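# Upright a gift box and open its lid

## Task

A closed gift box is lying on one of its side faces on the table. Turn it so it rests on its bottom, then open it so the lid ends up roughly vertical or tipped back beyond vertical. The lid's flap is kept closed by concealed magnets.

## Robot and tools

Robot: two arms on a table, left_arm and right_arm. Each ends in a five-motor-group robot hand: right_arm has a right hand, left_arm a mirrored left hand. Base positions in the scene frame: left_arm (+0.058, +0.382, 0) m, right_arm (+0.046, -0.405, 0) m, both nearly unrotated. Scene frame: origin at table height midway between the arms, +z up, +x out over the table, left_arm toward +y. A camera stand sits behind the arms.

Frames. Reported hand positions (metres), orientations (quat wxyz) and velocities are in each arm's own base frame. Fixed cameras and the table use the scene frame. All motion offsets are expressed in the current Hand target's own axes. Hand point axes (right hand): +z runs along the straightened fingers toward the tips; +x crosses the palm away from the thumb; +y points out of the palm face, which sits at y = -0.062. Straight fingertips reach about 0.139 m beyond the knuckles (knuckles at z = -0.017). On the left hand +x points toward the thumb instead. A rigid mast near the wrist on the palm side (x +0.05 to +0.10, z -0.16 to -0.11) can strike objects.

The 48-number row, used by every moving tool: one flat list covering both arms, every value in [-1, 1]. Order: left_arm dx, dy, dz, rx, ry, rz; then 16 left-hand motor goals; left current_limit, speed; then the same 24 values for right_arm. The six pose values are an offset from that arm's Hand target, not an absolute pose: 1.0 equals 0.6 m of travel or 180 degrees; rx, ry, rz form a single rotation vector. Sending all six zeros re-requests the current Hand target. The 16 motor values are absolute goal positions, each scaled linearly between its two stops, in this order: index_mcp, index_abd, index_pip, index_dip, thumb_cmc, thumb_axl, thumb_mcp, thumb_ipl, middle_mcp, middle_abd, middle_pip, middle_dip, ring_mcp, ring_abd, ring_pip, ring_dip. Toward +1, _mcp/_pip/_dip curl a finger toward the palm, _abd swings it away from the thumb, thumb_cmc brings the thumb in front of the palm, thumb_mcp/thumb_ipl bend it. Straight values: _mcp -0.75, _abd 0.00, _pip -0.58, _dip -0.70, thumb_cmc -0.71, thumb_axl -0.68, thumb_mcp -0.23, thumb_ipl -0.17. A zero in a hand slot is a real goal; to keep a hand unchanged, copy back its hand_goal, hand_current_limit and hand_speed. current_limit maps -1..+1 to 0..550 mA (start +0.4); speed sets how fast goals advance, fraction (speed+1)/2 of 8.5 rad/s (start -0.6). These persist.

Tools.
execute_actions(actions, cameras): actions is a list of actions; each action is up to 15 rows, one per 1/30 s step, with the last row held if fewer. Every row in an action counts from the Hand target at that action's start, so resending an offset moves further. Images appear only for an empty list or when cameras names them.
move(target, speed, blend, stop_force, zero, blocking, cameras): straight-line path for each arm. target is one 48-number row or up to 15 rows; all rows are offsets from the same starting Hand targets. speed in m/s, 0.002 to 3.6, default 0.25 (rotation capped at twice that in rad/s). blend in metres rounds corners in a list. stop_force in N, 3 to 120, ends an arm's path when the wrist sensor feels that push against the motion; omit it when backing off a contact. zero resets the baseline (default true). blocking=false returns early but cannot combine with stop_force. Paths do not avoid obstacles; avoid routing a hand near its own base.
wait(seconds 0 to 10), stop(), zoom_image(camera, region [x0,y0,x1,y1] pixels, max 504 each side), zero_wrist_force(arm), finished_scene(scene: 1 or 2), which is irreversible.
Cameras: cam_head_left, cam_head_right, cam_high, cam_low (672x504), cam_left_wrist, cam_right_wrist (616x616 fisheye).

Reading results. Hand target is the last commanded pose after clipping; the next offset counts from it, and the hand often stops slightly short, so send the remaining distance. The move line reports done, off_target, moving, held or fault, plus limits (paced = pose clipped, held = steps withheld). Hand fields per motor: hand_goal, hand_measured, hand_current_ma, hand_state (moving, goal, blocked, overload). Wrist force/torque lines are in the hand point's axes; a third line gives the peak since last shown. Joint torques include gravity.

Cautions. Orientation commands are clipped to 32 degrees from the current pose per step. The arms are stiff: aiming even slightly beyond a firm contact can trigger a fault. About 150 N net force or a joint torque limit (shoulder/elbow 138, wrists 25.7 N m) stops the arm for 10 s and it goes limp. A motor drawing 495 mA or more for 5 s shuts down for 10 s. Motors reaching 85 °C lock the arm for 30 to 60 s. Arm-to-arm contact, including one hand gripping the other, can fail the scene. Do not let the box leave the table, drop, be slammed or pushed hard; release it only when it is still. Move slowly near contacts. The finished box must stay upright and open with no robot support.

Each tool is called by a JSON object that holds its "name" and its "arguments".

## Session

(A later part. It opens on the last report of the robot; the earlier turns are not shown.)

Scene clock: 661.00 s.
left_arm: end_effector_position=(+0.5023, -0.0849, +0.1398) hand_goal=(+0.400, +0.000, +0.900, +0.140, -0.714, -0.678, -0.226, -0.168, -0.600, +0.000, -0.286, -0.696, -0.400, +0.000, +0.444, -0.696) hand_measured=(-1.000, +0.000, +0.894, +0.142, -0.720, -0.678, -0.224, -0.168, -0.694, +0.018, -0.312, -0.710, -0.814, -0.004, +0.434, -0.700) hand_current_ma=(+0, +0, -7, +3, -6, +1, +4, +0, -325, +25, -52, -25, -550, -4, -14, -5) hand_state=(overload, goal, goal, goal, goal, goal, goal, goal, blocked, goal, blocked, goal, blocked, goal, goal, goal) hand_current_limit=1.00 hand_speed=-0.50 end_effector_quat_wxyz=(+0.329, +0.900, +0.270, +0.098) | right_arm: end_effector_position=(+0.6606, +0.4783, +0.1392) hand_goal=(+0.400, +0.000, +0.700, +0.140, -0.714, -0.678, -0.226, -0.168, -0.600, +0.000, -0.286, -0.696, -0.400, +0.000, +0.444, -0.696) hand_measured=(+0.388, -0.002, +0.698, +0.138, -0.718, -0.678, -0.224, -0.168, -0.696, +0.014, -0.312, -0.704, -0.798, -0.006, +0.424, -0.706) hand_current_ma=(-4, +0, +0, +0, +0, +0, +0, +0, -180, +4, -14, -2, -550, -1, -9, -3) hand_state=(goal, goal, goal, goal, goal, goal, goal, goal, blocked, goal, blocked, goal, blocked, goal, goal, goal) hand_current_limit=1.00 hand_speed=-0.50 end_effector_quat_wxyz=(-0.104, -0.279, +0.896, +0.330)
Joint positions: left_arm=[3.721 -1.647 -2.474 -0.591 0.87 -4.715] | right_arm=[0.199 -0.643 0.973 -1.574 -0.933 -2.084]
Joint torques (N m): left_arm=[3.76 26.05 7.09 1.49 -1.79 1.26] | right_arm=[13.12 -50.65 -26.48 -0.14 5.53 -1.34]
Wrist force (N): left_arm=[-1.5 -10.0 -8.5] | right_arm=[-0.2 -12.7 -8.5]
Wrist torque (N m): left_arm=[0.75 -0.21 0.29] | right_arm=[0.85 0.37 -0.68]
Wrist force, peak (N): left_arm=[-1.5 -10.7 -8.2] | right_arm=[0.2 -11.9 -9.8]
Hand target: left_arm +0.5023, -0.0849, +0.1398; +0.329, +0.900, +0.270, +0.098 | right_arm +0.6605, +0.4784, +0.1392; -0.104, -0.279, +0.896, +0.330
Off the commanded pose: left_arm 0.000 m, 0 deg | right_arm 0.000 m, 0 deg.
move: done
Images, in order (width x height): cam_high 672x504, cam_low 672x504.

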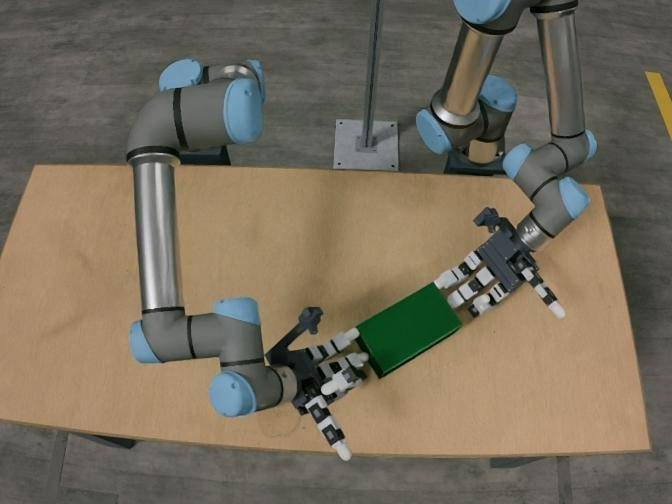

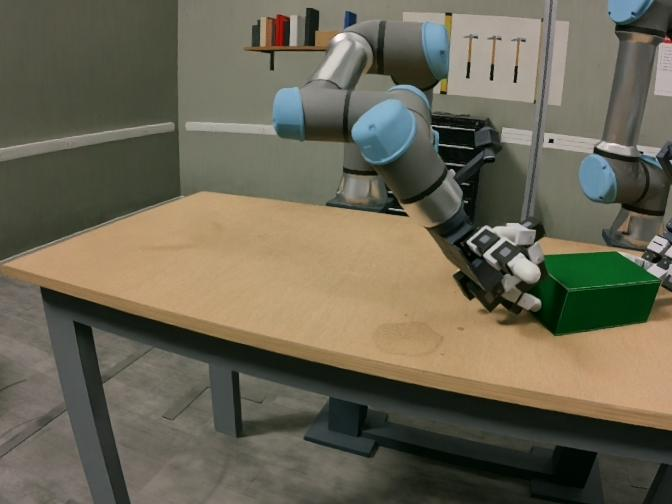

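{"name": "execute_actions", "arguments": {"actions": [[[0,0,0,0,0,0,0.4,0,0.9,0.14,-0.714,-0.678,-0.226,-0.168,-0.6,0,-0.285,-0.695,-0.4,0,0.445,-0.695,0.75,-0.5,0,0,0,0,0,0,0.4,0,0.7,0.14,-0.714,-0.678,-0.226,-0.168,-0.6,0,-0.285,-0.695,-0.4,0,0.445,-0.695,0.75,-0.5]]], "cameras": ["all"]}}

{"name": "zoom_image", "arguments": {"camera": "cam_low", "region": [200, 120, 500, 380]}}

{"name": "zoom_image", "arguments": {"camera": "cam_head_left", "region": [200, 120, 450, 320]}}

Scene clock: 678.13 s.
left_arm: end_effector_position=(+0.5023, -0.0849, +0.1398) hand_goal=(+0.400, +0.000, +0.900, +0.140, -0.714, -0.678, -0.226, -0.168, -0.600, +0.000, -0.286, -0.696, -0.400, +0.000, +0.444, -0.696) hand_measured=(-1.000, +0.000, +0.894, +0.142, -0.720, -0.678, -0.224, -0.168, -0.686, +0.012, -0.312, -0.708, -0.794, +0.002, +0.424, -0.708) hand_current_ma=(+0, +0, -7, +3, -6, +1, +4, +0, -287, +14, -54, -20, -481, +2, -37, -19) hand_state=(overload, goal, goal, goal, goal, goal, goal, goal, blocked, goal, blocked, goal, blocked, goal, blocked, goal) hand_current_limit=0.75 hand_speed=-0.50 end_effector_quat_wxyz=(+0.329, +0.900, +0.270, +0.098) | right_arm: end_effector_position=(+0.6605, +0.4784, +0.1392) hand_goal=(+0.400, +0.000, +0.700, +0.140, -0.714, -0.678, -0.226, -0.168, -0.600, +0.000, -0.286, -0.696, -0.400, +0.000, +0.444, -0.696) hand_measured=(+0.388, -0.002, +0.698, +0.138, -0.718, -0.678, -0.224, -0.168, -0.690, +0.004, -0.324, -0.706, -0.822, -0.006, +0.428, -0.704) hand_current_ma=(-4, +0, +0, +0, +0, +0, +0, +0, -165, +1, -29, -3, -481, -1, -6, -2) hand_state=(goal, goal, goal, goal, goal, goal, goal, goal, blocked, goal, blocked, goal, blocked, goal, goal, goal) hand_current_limit=0.75 hand_speed=-0.50 end_effector_quat_wxyz=(-0.104, -0.279, +0.896, +0.330)
Joint positions: left_arm=[3.721 -1.647 -2.474 -0.591 0.87 -4.715] | right_arm=[0.199 -0.643 0.973 -1.574 -0.932 -2.084]
Joint torques (N m): left_arm=[-8.55 16.16 12.48 3.21 -3.69 0.75] | right_arm=[23.69 -68.37 -13.01 0.45 6.67 0.19]
Wrist force (N): left_arm=[-1.8 -14.2 -10.0] | right_arm=[-1.0 -15.6 -12.5]
Wrist torque (N m): left_arm=[0.98 -0.29 0.49] | right_arm=[1.18 0.46 -0.80]
Wrist force, peak (N): left_arm=[-1.8 -14.1 -10.3] | right_arm=[-0.9 -15.6 -13.0]
Hand target: left_arm +0.5023, -0.0849, +0.1398; +0.329, +0.900, +0.270, +0.098 | right_arm +0.6605, +0.4784, +0.1392; -0.104, -0.279, +0.896, +0.330
Off the commanded pose: left_arm 0.000 m, 0 deg | right_arm 0.000 m, 0 deg.
HAND FAULT: one or more motors of the hand drew too much current for too long and shut down. This happened 2 times since the last result. The arm does not stop for it. Each such motor holds nothing for 10 seconds from its own shutdown, also while the arm is stopped by a fault of its own. Then it runs to the goal last written, under the current limit last written. A HAND FAULT can take a little off the scene's score.
Step readings (end_effector_position of left_arm | right_arm):
0: (+0.5023, -0.0849, +0.1398) | (+0.6605, +0.4784, +0.1392)
1: (+0.5023, -0.0849, +0.1398) | (+0.6605, +0.4784, +0.1392)
2: (+0.5023, -0.0849, +0.1398) | (+0.6605, +0.4784, +0.1392)
4: (+0.5023, -0.0849, +0.1398) | (+0.6605, +0.4784, +0.1392)
8: (+0.5023, -0.0849, +0.1398) | (+0.6605, +0.4784, +0.1392)
15: (+0.5023, -0.0849, +0.1398) | (+0.6605, +0.4784, +0.1392)
camera_calibration:
cam_left_wrist: T_world_to_cam=[[-0.881769, -0.0571264, -0.46821, 0.481767], [-0.173732, 0.962188, 0.209788, 0.08397], [0.438521, 0.266327, -0.858352, 0.049654], [0, 0, 0, 1]] pos_world=[0.417621, -0.0664976, 0.250573]
cam_right_wrist: T_world_to_cam=[[0.330979, 0.861115, 0.385919, -0.643898], [0.865088, -0.440252, 0.240419, -0.446656], [0.37693, 0.25428, -0.890655, -0.123737], [0, 0, 0, 1]] pos_world=[0.646153, 0.389293, 0.24567]

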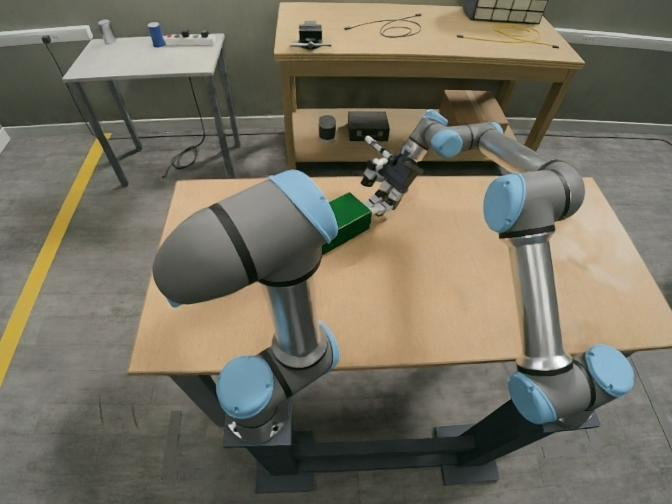

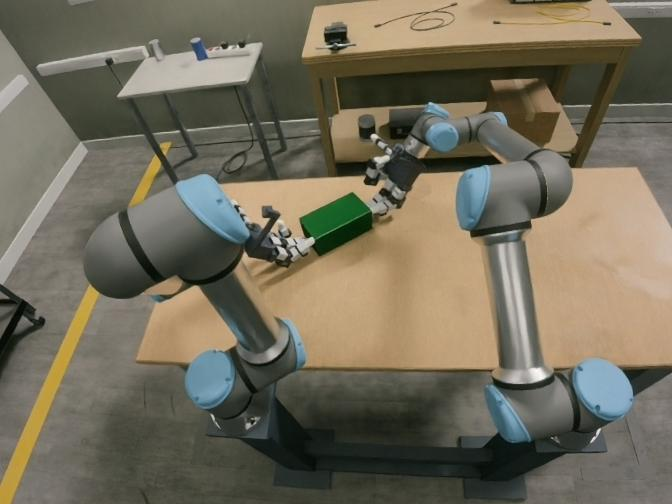

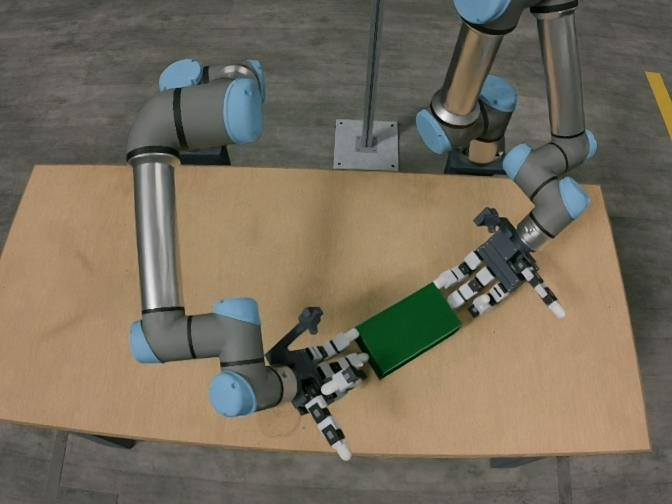

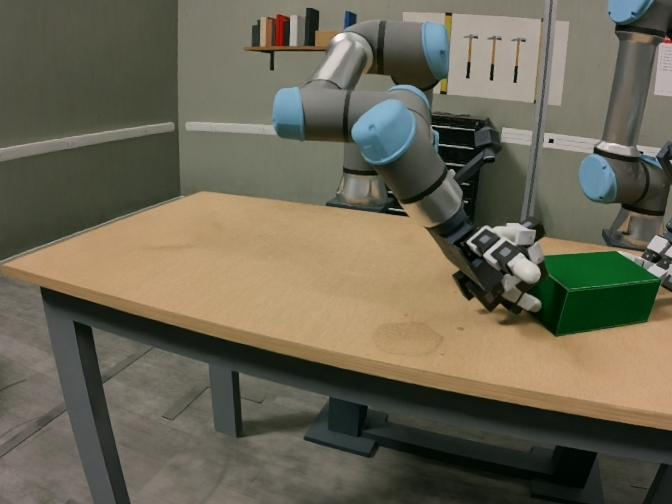

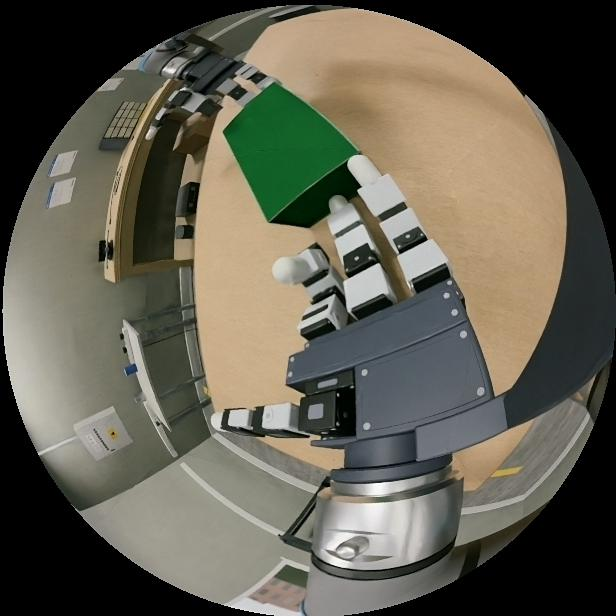

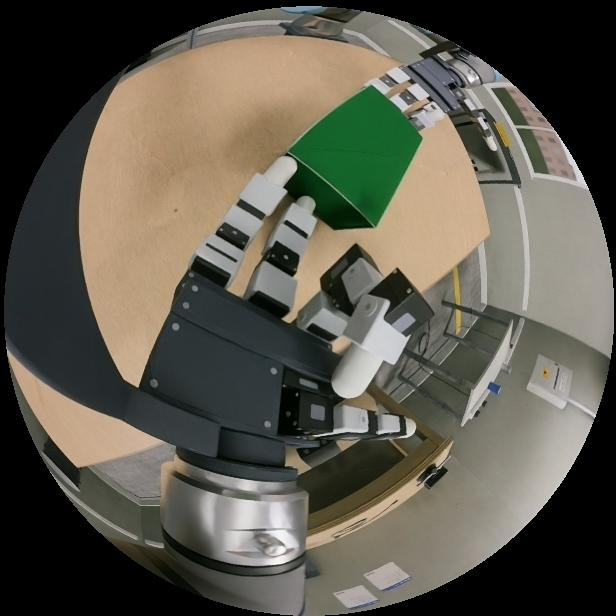

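Scaled by 1.680 from the camera's 672x504 image, which has a finer 960x720 frame.

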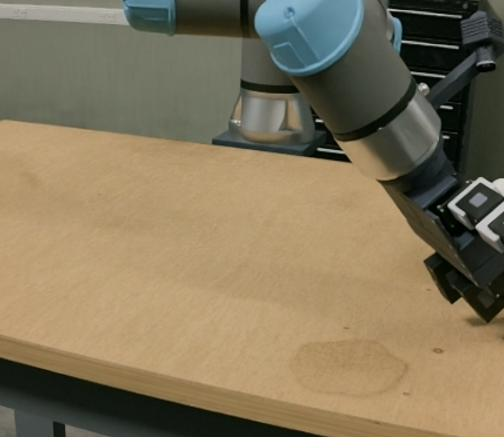

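Scaled by 2.016 from the camera's 672x504 image, which has a finer 960x720 frame.

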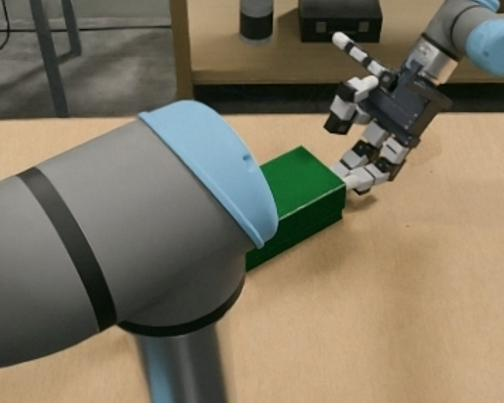

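{"name": "zoom_image", "arguments": {"camera": "cam_low", "region": [470, 190, 672, 360]}}

{"name": "zoom_image", "arguments": {"camera": "cam_right_wrist", "region": [230, 80, 450, 260]}}

{"name": "zoom_image", "arguments": {"camera": "cam_left_wrist", "region": [200, 70, 420, 260]}}

{"name": "zoom_image", "arguments": {"camera": "cam_head_right", "region": [230, 150, 430, 290]}}

Scaled by 2.495 from the camera's 672x504 image, which has a finer 960x720 frame.

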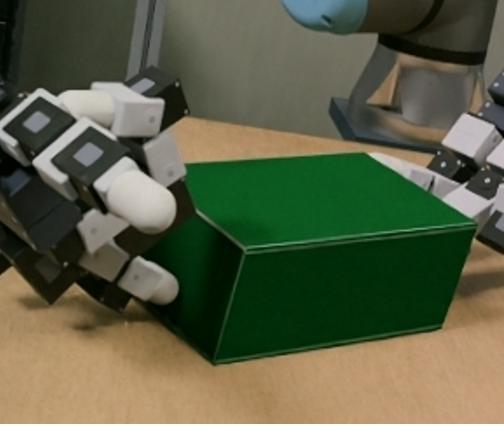

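Scaled by 2.291 from the camera's 616x616 image, which has a finer 880x880 frame.

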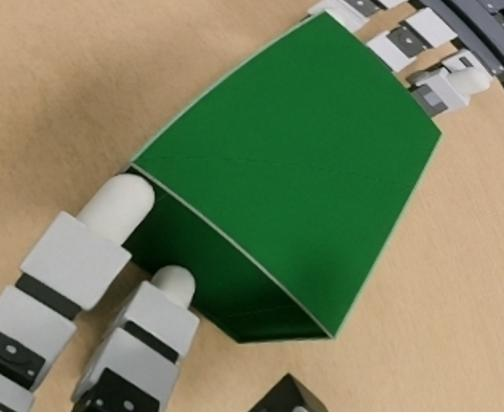

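Scaled by 2.291 from the camera's 616x616 image, which has a finer 880x880 frame.

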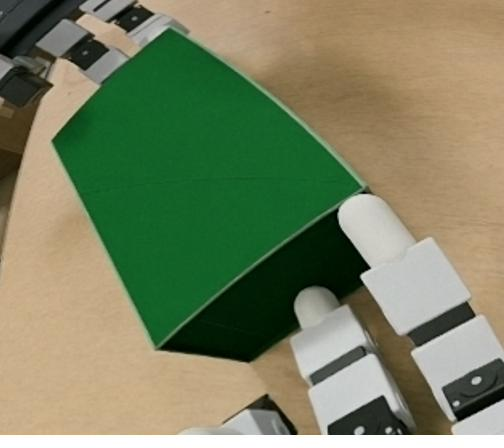

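Scaled by 2.520 from the camera's 672x504 image, which has a finer 960x720 frame.

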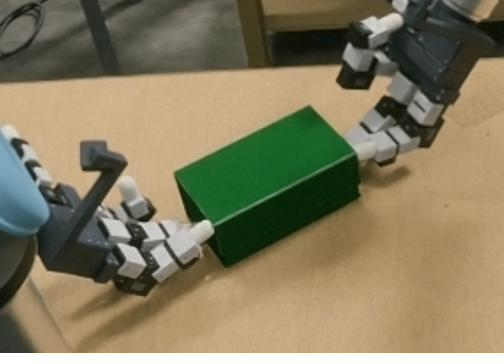

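{"name": "move", "arguments": {"target": [[0,-0.01,-0.117,0,0,0, 0.4,0,0.9,0.14,-0.714,-0.678,-0.226,-0.168,-0.753,0,-0.285,-0.695,-0.753,0,-0.285,-0.695,0.6,-0.5, 0,-0.01,-0.117,0,0,0, 0.4,0,0.7,0.14,-0.714,-0.678,-0.226,-0.168,-0.753,0,-0.285,-0.695,-0.959,0,0.007,-0.551,0.6,-0.5],[0,0.072,-0.397,0,0,0, 0.4,0,0.9,0.14,-0.714,-0.678,-0.226,-0.168,-0.753,0,-0.285,-0.695,-0.753,0,-0.285,-0.695,0.6,-0.5, 0.167,0.072,-0.397,0,0,0, 0.4,0,0.7,0.14,-0.714,-0.678,-0.226,-0.168,-0.753,0,-0.285,-0.695,-0.959,0,0.007,-0.551,0.6,-0.5],[0.283,0.355,-0.05,0,-0.3215,0.383, 0.4,0,0.9,0.14,-0.714,-0.678,-0.226,-0.168,-0.753,0,-0.285,-0.695,-0.753,0,-0.285,-0.695,0.6,-0.5, 0.292,0.348,-0.055,0.1753,-0.1766,0.4773, 0.4,0,0.7,0.14,-0.714,-0.678,-0.226,-0.168,-0.753,0,-0.285,-0.695,-0.959,0,0.007,-0.551,0.6,-0.5]], "blend": [0.02,0.03,0], "speed": 0.35, "cameras": ["cam_high","cam_head_right","cam_low"]}}

Scene clock: 756.00 s.
left_arm: end_effector_position=(+0.7217, -0.1115, +0.2991) hand_goal=(+0.400, +0.000, +0.900, +0.140, -0.714, -0.678, -0.226, -0.168, -0.754, +0.000, -0.286, -0.696, -0.754, +0.000, -0.286, -0.696) hand_measured=(-1.000, +0.000, +0.894, +0.142, -0.720, -0.678, -0.224, -0.168, -0.758, +0.002, -0.292, -0.700, -0.768, +0.004, -0.286, -0.694) hand_current_ma=(+0, +0, -7, +3, -6, +1, +4, +0, -5, +2, -7, -4, -24, +3, +0, +2) hand_state=(overload, goal, goal, goal, goal, goal, goal, goal, goal, goal, goal, goal, goal, goal, goal, goal) hand_current_limit=0.60 hand_speed=-0.50 end_effector_quat_wxyz=(+0.290, +0.864, -0.405, -0.077) | right_arm: end_effector_position=(+0.4385, +0.4921, +0.3001) hand_goal=(+0.400, +0.000, +0.700, +0.140, -0.714, -0.678, -0.226, -0.168, -0.754, +0.000, -0.286, -0.696, -0.960, +0.000, +0.006, -0.552) hand_measured=(+0.390, -0.002, +0.698, +0.138, -0.716, -0.678, -0.224, -0.168, -0.756, +0.002, -0.290, -0.698, -0.960, -0.002, +0.006, -0.554) hand_current_ma=(-3, +0, +0, +0, +0, +0, +0, +0, +0, +0, -1, +0, +0, +0, +0, +0) hand_state=(goal, goal, goal, goal, goal, goal, goal, goal, goal, goal, goal, goal, goal, goal, goal, goal) hand_current_limit=0.60 hand_speed=-0.50 end_effector_quat_wxyz=(+0.000, +0.465, +0.885, +0.000)
Joint positions: left_arm=[3.357 -2.718 -0.035 -2.464 1.214 -3.527] | right_arm=[0.685 -1.383 1.512 -1.701 -1.571 0.082]
Joint torques (N m): left_arm=[12.83 58.38 29.43 2.67 -2.51 -1.25] | right_arm=[9.35 -24.1 -29.83 -1.38 -2.73 2.06]
Wrist force (N): left_arm=[-1.0 -0.3 0.1] | right_arm=[0.2 0.4 -0.3]
Wrist torque (N m): left_arm=[-0.31 0.17 0.06] | right_arm=[0.10 -0.09 -0.09]
Wrist force, peak (N): left_arm=[-1.9 -14.3 -10.1] | right_arm=[-1.0 -15.6 -13.1]
Hand target: left_arm +0.7233, -0.1113, +0.2997; +0.302, +0.827, -0.446, -0.162 | right_arm +0.4385, +0.4921, +0.3001; +0.000, +0.465, +0.885, +0.000
Off the commanded pose: left_arm 0.002 m, 12 deg | right_arm 0.000 m, 0 deg.
elbow stopped short (left arm): the move would have taken joint 3 (elbow) straighter than the controller allows.
move: off_target (left_arm)
Images, in order (width x height): cam_head_right 672x504, cam_high 672x504, cam_low 672x504.

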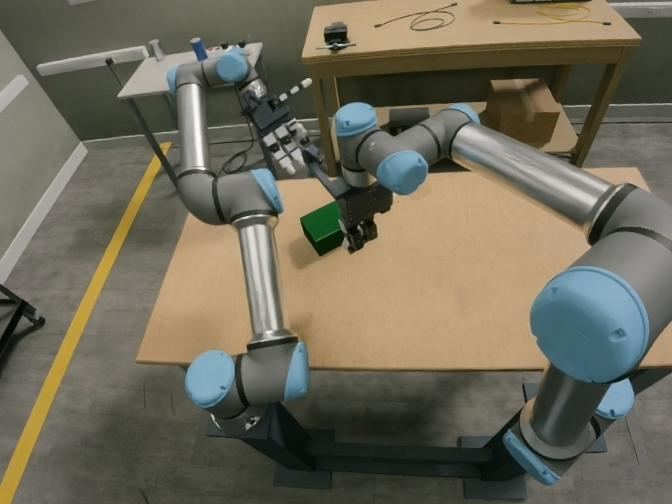

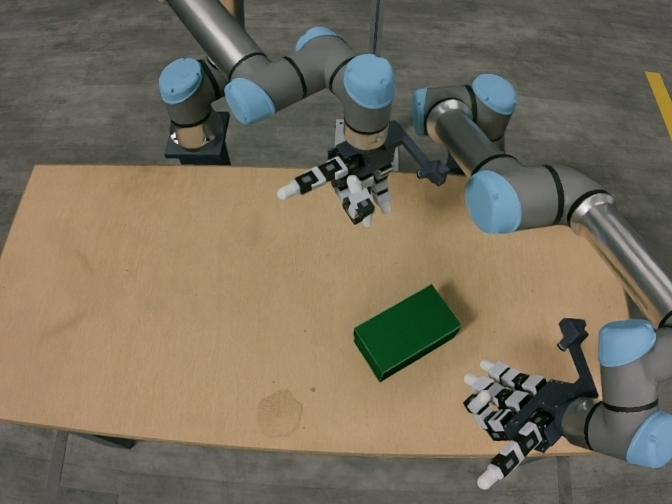

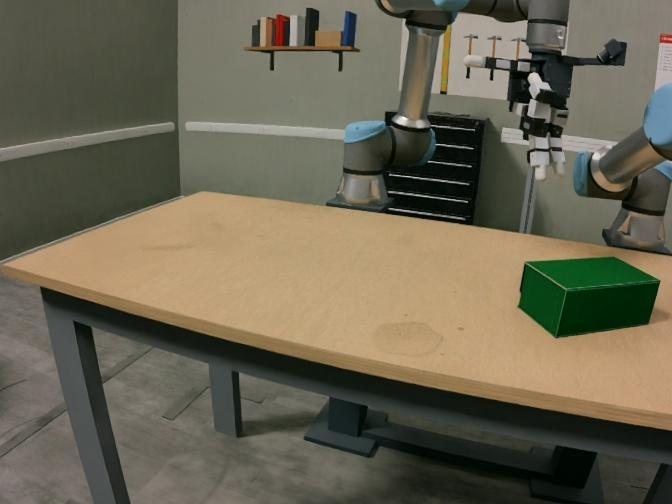

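{"name": "zoom_image", "arguments": {"camera": "cam_low", "region": [490, 230, 672, 350]}}

{"name": "zoom_image", "arguments": {"camera": "cam_high", "region": [330, 270, 480, 400]}}

Scaled by 2.769 from the camera's 672x504 image, which has a finer 960x720 frame.

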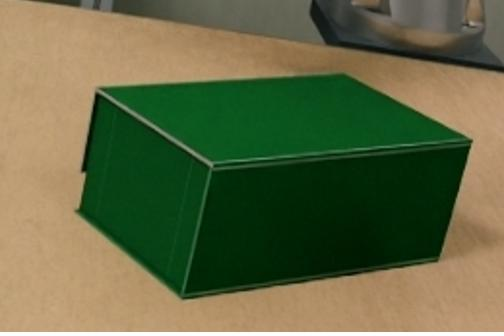

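Scaled by 3.360 from the camera's 672x504 image, which has a finer 960x720 frame.

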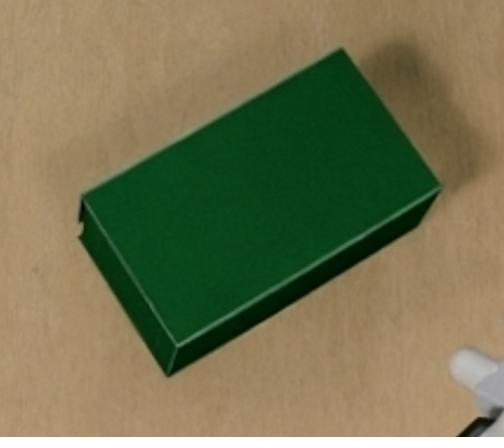

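{"name": "move", "arguments": {"target": [0.001,-0.0435,0.292,0.0838,0,0, 0.4,0,0.9,0.14,-0.714,-0.678,-0.226,-0.168,-0.753,0,-0.285,-0.695,-0.753,0,-0.285,-0.695,0.6,-0.5, 0.003,0.108,0.272,-0.0444,0,0, 0.4,0,0.7,0.14,-0.714,-0.678,-0.226,-0.168,-0.753,0,-0.285,-0.695,-0.959,0,0.007,-0.551,0.6,-0.5], "speed": 0.2, "cameras": ["cam_high","cam_head_right","cam_low","cam_right_wrist"]}}

Scene clock: 781.33 s.
left_arm: end_effector_position=(+0.6462, -0.1632, +0.1490) hand_goal=(+0.400, +0.000, +0.900, +0.140, -0.714, -0.678, -0.226, -0.168, -0.754, +0.000, -0.286, -0.696, -0.754, +0.000, -0.286, -0.696) hand_measured=(-1.000, +0.000, +0.894, +0.142, -0.720, -0.678, -0.224, -0.168, -0.758, +0.002, -0.292, -0.700, -0.764, +0.004, -0.286, -0.694) hand_current_ma=(+0, +0, -7, +3, -6, +1, +4, +0, -5, +2, -6, -4, -17, +2, +0, +2) hand_state=(overload, goal, goal, goal, goal, goal, goal, goal, goal, goal, goal, goal, goal, goal, goal, goal) hand_current_limit=0.60 hand_speed=-0.50 end_effector_quat_wxyz=(+0.191, +0.859, -0.464, -0.102) | right_arm: end_effector_position=(+0.4909, +0.5304, +0.1370) hand_goal=(+0.400, +0.000, +0.700, +0.140, -0.714, -0.678, -0.226, -0.168, -0.754, +0.000, -0.286, -0.696, -0.960, +0.000, +0.006, -0.552) hand_measured=(+0.390, -0.002, +0.698, +0.138, -0.716, -0.678, -0.224, -0.168, -0.756, +0.002, -0.290, -0.698, -0.960, -0.002, +0.006, -0.554) hand_current_ma=(-3, +0, +0, +0, +0, +0, +0, +0, +0, +0, -1, +0, +0, +0, +0, +0) hand_state=(goal, goal, goal, goal, goal, goal, goal, goal, goal, goal, goal, goal, goal, goal, goal, goal) hand_current_limit=0.60 hand_speed=-0.50 end_effector_quat_wxyz=(+0.033, +0.464, +0.883, +0.062)
Joint positions: left_arm=[3.251 -2.352 -1.061 -1.693 1.376 -3.574] | right_arm=[0.683 -1.152 1.723 -2.282 -1.582 0.08]
Joint torques (N m): left_arm=[-2.11 63.76 13.68 3.29 -2.35 -1.23] | right_arm=[8.65 -30.47 -12.4 -4.41 -2.8 -1.32]
Wrist force (N): left_arm=[-1.7 0.0 -0.3] | right_arm=[0.2 0.2 -0.1]
Wrist torque (N m): left_arm=[-0.18 0.23 0.02] | right_arm=[0.05 -0.06 0.01]
Wrist force, peak (N): left_arm=[-2.0 -0.2 -1.5] | right_arm=[0.1 0.1 -1.3]
Hand target: left_arm +0.6462, -0.1632, +0.1489; +0.191, +0.859, -0.464, -0.102 | right_arm +0.4910, +0.5304, +0.1369; +0.033, +0.464, +0.883, +0.062
Off the commanded pose: left_arm 0.000 m, 0 deg | right_arm 0.000 m, 0 deg.
move: done
camera_calibration:
cam_right_wrist: T_world_to_cam=[[0.964464, -0.259853, 0.0478035, -0.301763], [-0.225521, -0.715375, 0.661347, 0.347207], [-0.137655, -0.648626, -0.748556, 0.637072], [0, 0, 0, 1]] pos_world=[0.457038, 0.583191, 0.261685]
Images, in order (width x height): cam_head_right 672x504, cam_high 672x504, cam_low 672x504, cam_right_wrist 616x616.

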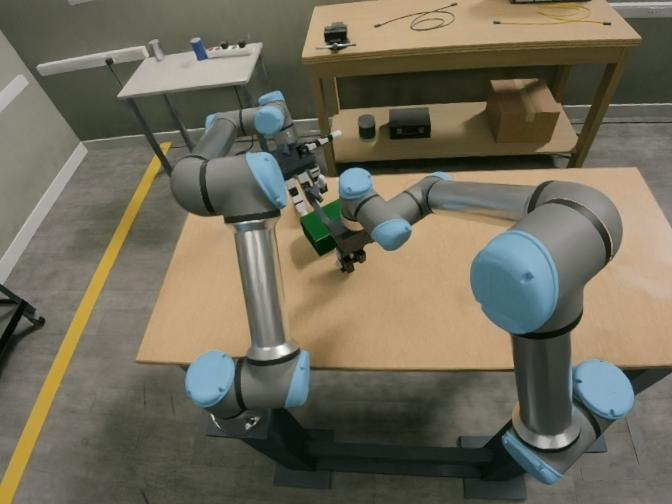

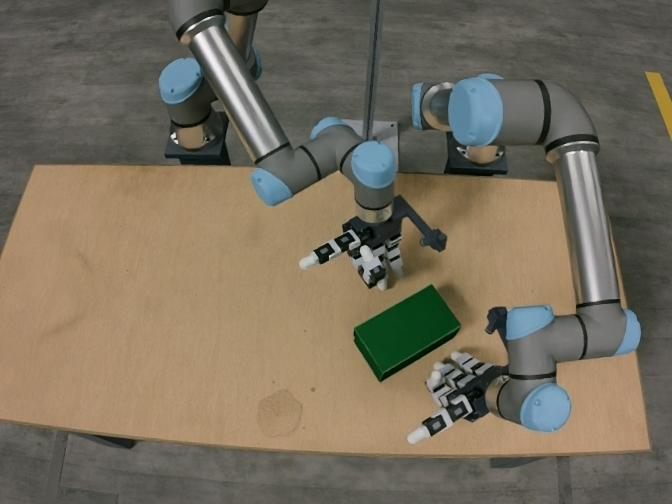

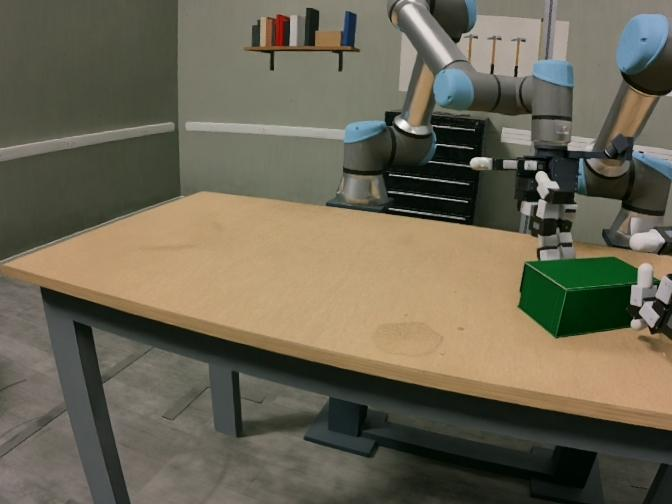

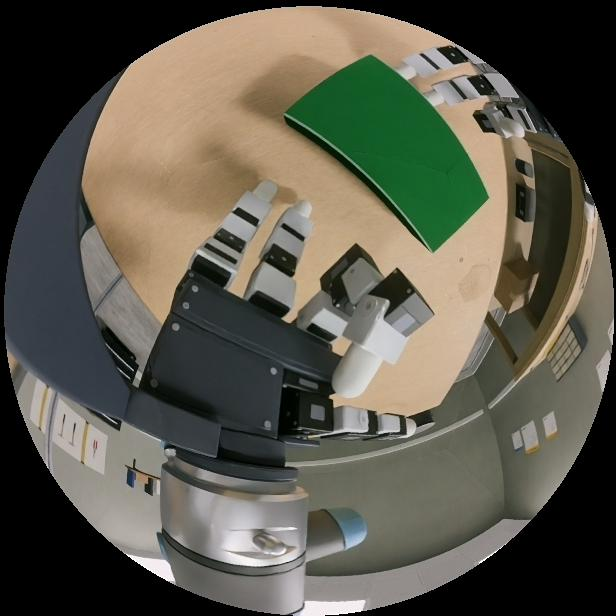

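{"name": "move", "arguments": {"target": [[0,0.0906,0.0423,0,0,0, 0.4,0,0.9,0.14,-0.714,-0.678,-0.226,-0.168,-0.753,0,-0.285,-0.695,-0.753,0,-0.285,-0.695,0.6,-0.5, 0,-0.003,0.0198,0,0,0, 0.4,0,0.7,0.14,-0.714,-0.678,-0.226,-0.168,-0.753,0,-0.285,-0.695,-0.959,0,0.007,-0.551,0.6,-0.5]], "speed": 0.03, "stop_force": 3}}

{"name": "move", "arguments": {"target": [[0,0,0,0,0,0, 0.4,0,0.9,0.14,-0.714,-0.678,-0.226,-0.168,-0.753,0,-0.285,-0.695,-0.753,0,-0.285,-0.695,0.6,-0.5, 0,0.099,0.0139,0,0,0, 0.4,0,0.7,0.14,-0.714,-0.678,-0.226,-0.168,-0.753,0,-0.285,-0.695,-0.959,0,0.007,-0.551,0.6,-0.5]], "speed": 0.03, "stop_force": 4, "cameras": ["cam_high","cam_head_right","cam_low","cam_right_wrist"]}}

{"name": "zoom_image", "arguments": {"camera": "cam_high", "region": [320, 220, 500, 420]}}

{"name": "zoom_image", "arguments": {"camera": "cam_low", "region": [490, 200, 672, 350]}}

Scene clock: 790.20 s.
left_arm: end_effector_position=(+0.5961, -0.1961, +0.1489) hand_goal=(+0.400, +0.000, +0.900, +0.140, -0.714, -0.678, -0.226, -0.168, -0.754, +0.000, -0.286, -0.696, -0.754, +0.000, -0.286, -0.696) hand_measured=(-1.000, +0.000, +0.894, +0.142, -0.720, -0.678, -0.224, -0.168, -0.760, +0.002, -0.292, -0.698, -0.764, +0.004, -0.286, -0.694) hand_current_ma=(+0, +0, -7, +3, -6, +1, +4, +0, -8, +2, -6, -2, -16, +2, +0, +2) hand_state=(overload, goal, goal, goal, goal, goal, goal, goal, goal, goal, goal, goal, goal, goal, goal, goal) hand_current_limit=0.60 hand_speed=-0.50 end_effector_quat_wxyz=(+0.191, +0.859, -0.464, -0.102) | right_arm: end_effector_position=(+0.4909, +0.5304, +0.1254) hand_goal=(+0.400, +0.000, +0.700, +0.140, -0.714, -0.678, -0.226, -0.168, -0.754, +0.000, -0.286, -0.696, -0.960, +0.000, +0.006, -0.552) hand_measured=(+0.390, -0.002, +0.698, +0.138, -0.716, -0.678, -0.224, -0.168, -0.758, +0.002, -0.286, -0.698, -0.960, -0.002, +0.006, -0.554) hand_current_ma=(-3, +0, +0, +0, +0, +0, +0, +0, -1, +0, +0, +0, +0, +0, +0, +0) hand_state=(goal, goal, goal, goal, goal, goal, goal, goal, goal, goal, goal, goal, goal, goal, goal, goal) hand_current_limit=0.60 hand_speed=-0.50 end_effector_quat_wxyz=(+0.033, +0.464, +0.883, +0.062)
Joint positions: left_arm=[3.213 -2.235 -1.268 -1.596 1.361 -3.61] | right_arm=[0.683 -1.137 1.736 -2.31 -1.582 0.08]
Joint torques (N m): left_arm=[-15.08 58.88 12.97 2.95 -2.42 -1.22] | right_arm=[8.34 -50.43 -27.56 -1.62 -2.63 1.45]
Wrist force (N): left_arm=[-1.8 -0.6 -1.0] | right_arm=[0.0 -0.4 -2.8]
Wrist torque (N m): left_arm=[-0.08 0.16 0.00] | right_arm=[0.31 0.00 -0.02]
Wrist force, peak (N): left_arm=[-1.9 -0.7 -1.3] | right_arm=[0.2 -1.0 -4.9]
Hand target: left_arm +0.5961, -0.1961, +0.1489; +0.191, +0.859, -0.464, -0.102 | right_arm +0.4909, +0.5304, +0.1254; +0.033, +0.464, +0.883, +0.062 (not the last commanded pose)
Off the commanded pose: left_arm 0.000 m, 0 deg | right_arm 0.000 m, 0 deg.
move: contact (right_arm)

Scene clock: 791.53 s.
left_arm: end_effector_position=(+0.5961, -0.1961, +0.1489) hand_goal=(+0.400, +0.000, +0.900, +0.140, -0.714, -0.678, -0.226, -0.168, -0.754, +0.000, -0.286, -0.696, -0.754, +0.000, -0.286, -0.696) hand_measured=(-1.000, +0.000, +0.894, +0.142, -0.720, -0.678, -0.224, -0.168, -0.760, +0.002, -0.292, -0.698, -0.764, +0.004, -0.286, -0.694) hand_current_ma=(+0, +0, -7, +3, -6, +1, +4, +0, -8, +2, -6, -2, -16, +2, +0, +2) hand_state=(overload, goal, goal, goal, goal, goal, goal, goal, goal, goal, goal, goal, goal, goal, goal, goal) hand_current_limit=0.60 hand_speed=-0.50 end_effector_quat_wxyz=(+0.191, +0.859, -0.464, -0.102) | right_arm: end_effector_position=(+0.4926, +0.5317, +0.1257) hand_goal=(+0.400, +0.000, +0.700, +0.140, -0.714, -0.678, -0.226, -0.168, -0.754, +0.000, -0.286, -0.696, -0.960, +0.000, +0.006, -0.552) hand_measured=(+0.390, -0.002, +0.698, +0.138, -0.716, -0.678, -0.224, -0.168, -0.778, +0.000, -0.276, -0.694, -0.960, -0.002, +0.006, -0.554) hand_current_ma=(-3, +0, +0, +0, +0, +0, +0, +0, -15, +0, +3, +0, +0, +0, +0, +0) hand_state=(goal, goal, goal, goal, goal, goal, goal, goal, blocked, goal, goal, goal, goal, goal, goal, goal) hand_current_limit=0.60 hand_speed=-0.50 end_effector_quat_wxyz=(+0.033, +0.464, +0.883, +0.062)
Joint positions: left_arm=[3.213 -2.235 -1.268 -1.596 1.361 -3.61] | right_arm=[0.683 -1.133 1.729 -2.307 -1.582 0.079]
Joint torques (N m): left_arm=[-14.8 58.84 12.53 2.79 -2.3 -1.18] | right_arm=[7.36 -47.41 -9.93 -3.75 -1.2 2.06]
Wrist force (N): left_arm=[-1.7 -0.6 -0.9] | right_arm=[0.2 -2.0 -8.4]
Wrist torque (N m): left_arm=[-0.08 0.14 0.01] | right_arm=[0.69 0.11 -0.06]
Wrist force, peak (N): left_arm=[-1.9 -0.7 -1.1] | right_arm=[0.0 -3.4 -16.1]
Hand target: left_arm +0.5961, -0.1961, +0.1489; +0.191, +0.859, -0.464, -0.102 | right_arm +0.4926, +0.5317, +0.1257; +0.033, +0.464, +0.883, +0.062 (not the last commanded pose)
Off the commanded pose: left_arm 0.000 m, 0 deg | right_arm 0.058 m, 0 deg.
move: contact (right_arm)
camera_calibration:
cam_right_wrist: T_world_to_cam=[[0.964449, -0.259873, 0.0480008, -0.302484], [-0.225708, -0.715543, 0.661101, 0.356146], [-0.137455, -0.648432, -0.74876, 0.629457], [0, 0, 0, 1]] pos_world=[0.458638, 0.58439, 0.250384]
Images, in order (width x height): cam_head_right 672x504, cam_high 672x504, cam_low 672x504, cam_right_wrist 616x616.

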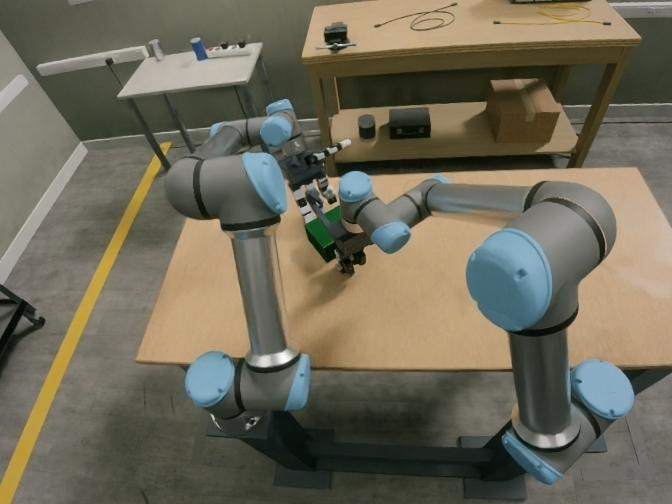

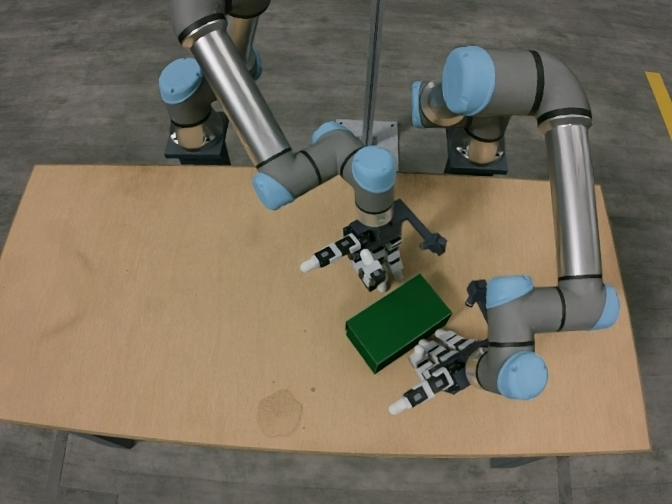

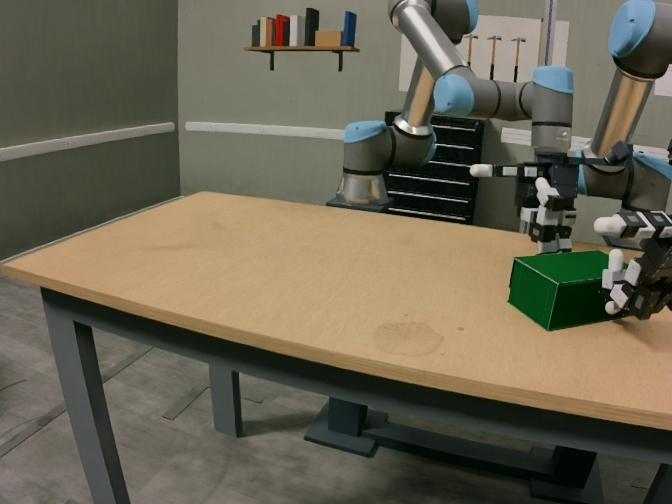

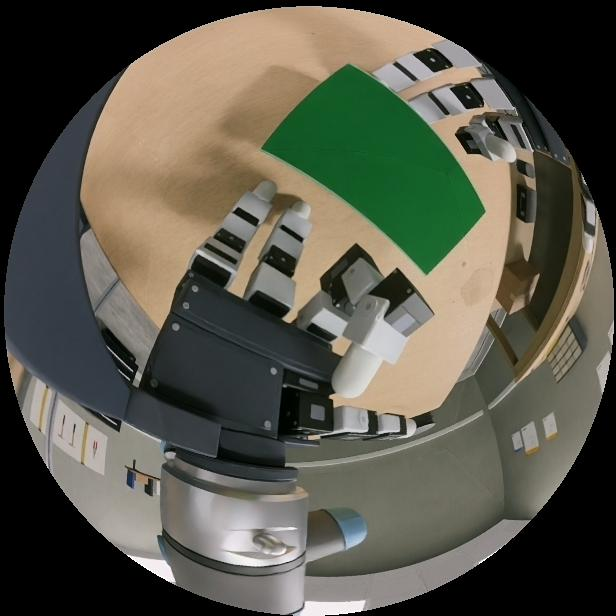

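Scaled by 2.520 from the camera's 672x504 image, which has a finer 960x720 frame.

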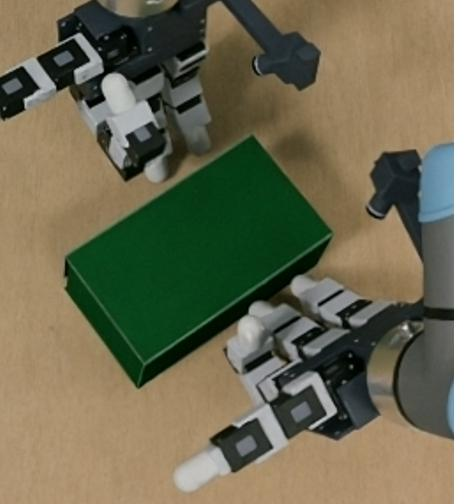

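Scaled by 2.769 from the camera's 672x504 image, which has a finer 960x720 frame.

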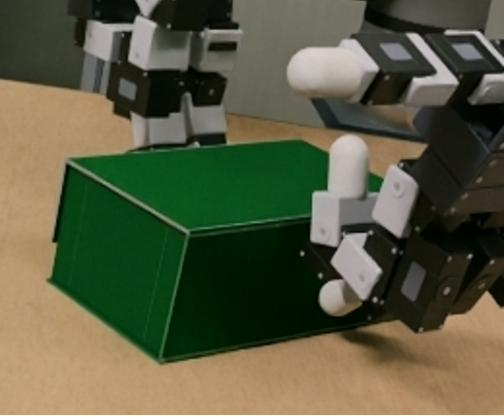

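{"name": "move", "arguments": {"target": [[0,0,0,0,0,0, 0.4,0,0.9,0.14,-0.714,-0.678,-0.226,-0.168,-0.753,0,-0.285,-0.695,-0.753,0,-0.285,-0.695,0.6,-0.5, 0,0.0,-0.007,0,0,0, 0.4,0,0.7,0.14,-0.714,-0.678,-0.226,-0.168,-0.753,0,-0.285,-0.695,-0.959,0,0.007,-0.551,0.6,-0.5]], "speed": 0.03}}

{"name": "move", "arguments": {"target": [[0,0,0,0,0,0, 0.4,0,0.9,0.14,-0.714,-0.678,-0.226,-0.168,-0.753,0,-0.285,-0.695,-0.753,0,-0.285,-0.695,0.6,-0.5, 0,0.107,0.015,0,0,0, 0.4,0,0.7,0.14,-0.714,-0.678,-0.226,-0.168,-0.753,0,-0.285,-0.695,-0.959,0,0.007,-0.551,0.6,-0.5]], "speed": 0.03, "stop_force": 8, "cameras": ["cam_high","cam_head_right","cam_low","cam_right_wrist"]}}

{"name": "zoom_image", "arguments": {"camera": "cam_high", "region": [320, 220, 500, 420]}}

{"name": "zoom_image", "arguments": {"camera": "cam_head_right", "region": [260, 170, 420, 290]}}

Scene clock: 801.23 s.
left_arm: end_effector_position=(+0.5961, -0.1961, +0.1489) hand_goal=(+0.400, +0.000, +0.900, +0.140, -0.714, -0.678, -0.226, -0.168, -0.754, +0.000, -0.286, -0.696, -0.754, +0.000, -0.286, -0.696) hand_measured=(-1.000, +0.000, +0.894, +0.142, -0.720, -0.678, -0.224, -0.168, -0.760, +0.002, -0.292, -0.698, -0.764, +0.004, -0.286, -0.694) hand_current_ma=(+0, +0, -7, +3, -6, +1, +4, +0, -8, +2, -6, -2, -16, +2, +0, +2) hand_state=(overload, goal, goal, goal, goal, goal, goal, goal, goal, goal, goal, goal, goal, goal, goal, goal) hand_current_limit=0.60 hand_speed=-0.50 end_effector_quat_wxyz=(+0.191, +0.859, -0.464, -0.102) | right_arm: end_effector_position=(+0.4921, +0.5314, +0.1297) hand_goal=(+0.400, +0.000, +0.700, +0.140, -0.714, -0.678, -0.226, -0.168, -0.754, +0.000, -0.286, -0.696, -0.960, +0.000, +0.006, -0.552) hand_measured=(+0.390, -0.002, +0.698, +0.138, -0.716, -0.678, -0.224, -0.168, -0.758, +0.000, -0.284, -0.694, -0.960, -0.002, +0.006, -0.554) hand_current_ma=(-3, +0, +0, +0, +0, +0, +0, +0, -1, +0, +0, +0, +0, +0, +0, +0) hand_state=(goal, goal, goal, goal, goal, goal, goal, goal, goal, goal, goal, goal, goal, goal, goal, goal) hand_current_limit=0.60 hand_speed=-0.50 end_effector_quat_wxyz=(+0.033, +0.464, +0.883, +0.062)
Joint positions: left_arm=[3.213 -2.235 -1.268 -1.596 1.361 -3.61] | right_arm=[0.683 -1.139 1.727 -2.298 -1.582 0.08]
Joint torques (N m): left_arm=[-15.31 58.61 12.75 2.78 -2.21 -1.09] | right_arm=[8.24 -52.29 -27.96 -1.36 -1.61 1.95]
Wrist force (N): left_arm=[-1.8 -0.6 -0.9] | right_arm=[0.3 0.3 -0.5]
Wrist torque (N m): left_arm=[-0.09 0.15 0.00] | right_arm=[0.10 -0.08 -0.01]
Wrist force, peak (N): left_arm=[-2.0 -0.7 -1.1] | right_arm=[0.0 -1.9 -9.0]
Hand target: left_arm +0.5961, -0.1961, +0.1489; +0.191, +0.859, -0.464, -0.102 | right_arm +0.4921, +0.5314, +0.1298; +0.033, +0.464, +0.883, +0.062
Off the commanded pose: left_arm 0.000 m, 0 deg | right_arm 0.000 m, 0 deg.
move: done

Scene clock: 803.93 s.
left_arm: end_effector_position=(+0.5961, -0.1961, +0.1490) hand_goal=(+0.400, +0.000, +0.900, +0.140, -0.714, -0.678, -0.226, -0.168, -0.754, +0.000, -0.286, -0.696, -0.754, +0.000, -0.286, -0.696) hand_measured=(-1.000, +0.000, +0.894, +0.142, -0.720, -0.678, -0.224, -0.168, -0.776, -0.004, -0.288, -0.696, -0.766, +0.002, -0.286, -0.694) hand_current_ma=(+0, +0, -7, +3, -6, +1, +4, +0, -47, -4, -3, +0, -18, +1, +0, +2) hand_state=(overload, goal, goal, goal, goal, goal, goal, goal, blocked, goal, goal, goal, goal, goal, goal, goal) hand_current_limit=0.60 hand_speed=-0.50 end_effector_quat_wxyz=(+0.191, +0.859, -0.464, -0.102) | right_arm: end_effector_position=(+0.5249, +0.5539, +0.1299) hand_goal=(+0.400, +0.000, +0.700, +0.140, -0.714, -0.678, -0.226, -0.168, -0.754, +0.000, -0.286, -0.696, -0.960, +0.000, +0.006, -0.552) hand_measured=(+0.390, -0.002, +0.698, +0.138, -0.716, -0.678, -0.224, -0.168, -0.794, +0.004, -0.306, -0.702, -0.996, +0.004, -0.016, -0.556) hand_current_ma=(-3, +0, +0, +0, +0, +0, +0, +0, -37, +0, -9, -1, -31, +0, -11, -1) hand_state=(goal, goal, goal, goal, goal, goal, goal, goal, blocked, goal, blocked, goal, blocked, goal, blocked, goal) hand_current_limit=0.60 hand_speed=-0.50 end_effector_quat_wxyz=(+0.033, +0.464, +0.883, +0.062)
Joint positions: left_arm=[3.213 -2.235 -1.268 -1.596 1.361 -3.61] | right_arm=[0.678 -1.062 1.603 -2.253 -1.582 0.075]
Joint torques (N m): left_arm=[-15.26 46.43 12.75 -0.05 -2.36 -1.01] | right_arm=[7.38 -56.58 -13.45 -4.9 -1.39 2.01]
Wrist force (N): left_arm=[-1.3 -1.8 -2.7] | right_arm=[0.4 -1.7 0.3]
Wrist torque (N m): left_arm=[0.06 0.14 0.06] | right_arm=[0.16 -0.08 -0.07]
Wrist force, peak (N): left_arm=[-1.1 -3.7 -6.7] | right_arm=[1.3 -9.1 -7.5]
Hand target: left_arm +0.5961, -0.1961, +0.1489; +0.191, +0.859, -0.464, -0.102 | right_arm +0.5249, +0.5539, +0.1299; +0.033, +0.464, +0.883, +0.062 (not the last commanded pose)
Off the commanded pose: left_arm 0.000 m, 0 deg | right_arm 0.025 m, 0 deg.
move: contact (right_arm)
camera_calibration:
cam_right_wrist: T_world_to_cam=[[0.964463, -0.259815, 0.0480355, -0.328093], [-0.225709, -0.715653, 0.660982, 0.376713], [-0.137356, -0.648335, -0.748863, 0.651419], [0, 0, 0, 1]] pos_world=[0.490938, 0.60669, 0.254583]
Images, in order (width x height): cam_head_right 672x504, cam_high 672x504, cam_low 672x504, cam_right_wrist 616x616.

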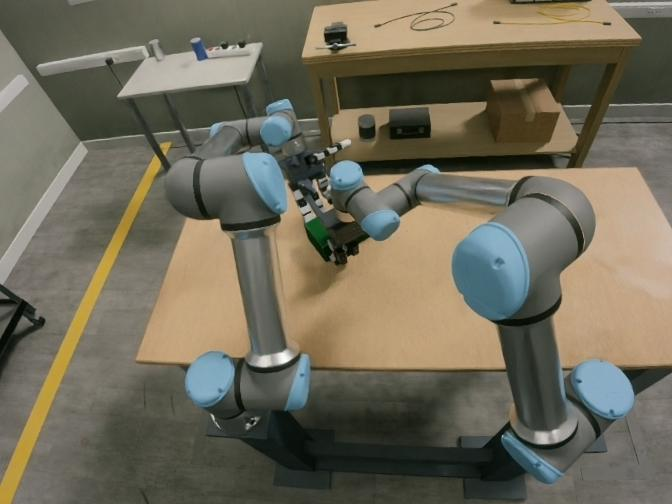

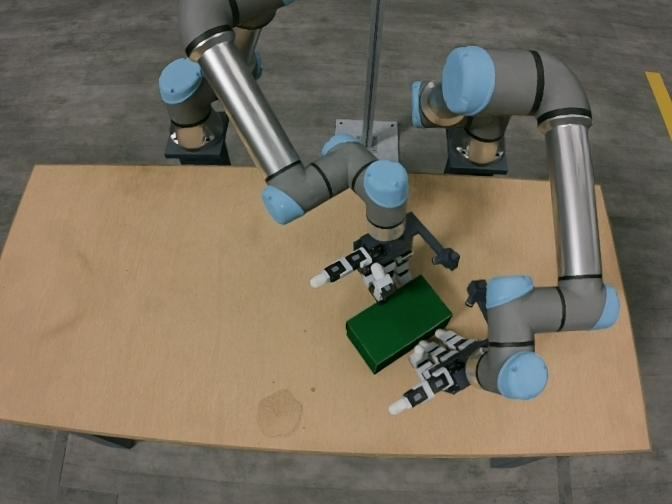

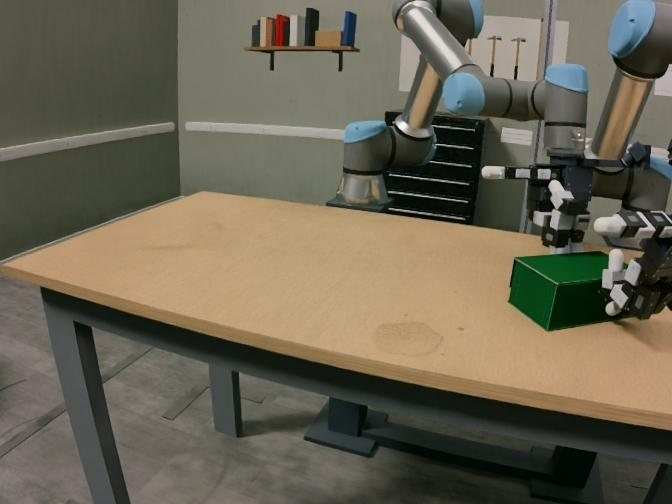

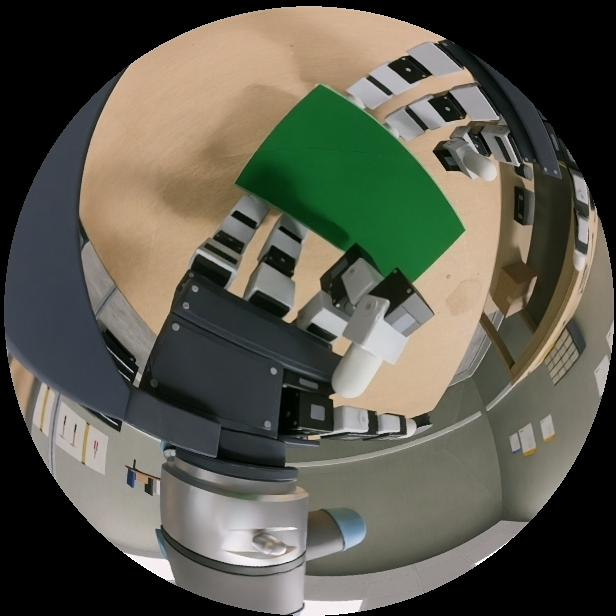

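Scaled by 2.520 from the camera's 672x504 image, which has a finer 960x720 frame.

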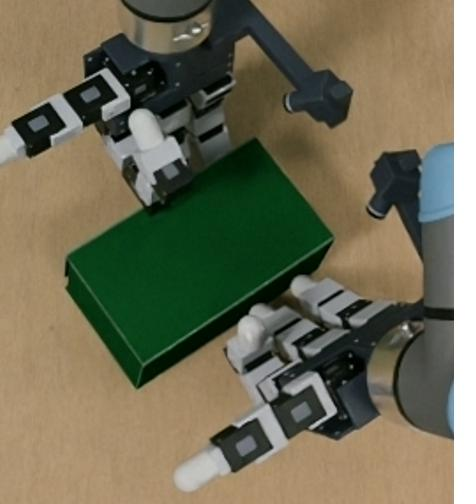

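Scaled by 3.150 from the camera's 672x504 image, which has a finer 960x720 frame.

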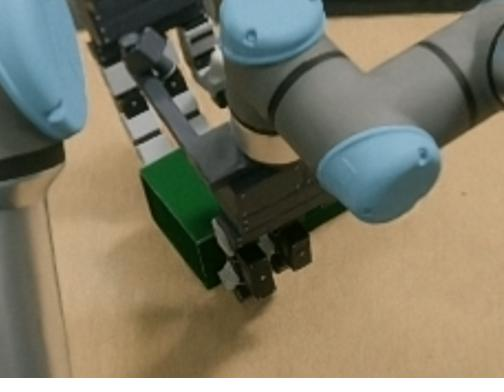

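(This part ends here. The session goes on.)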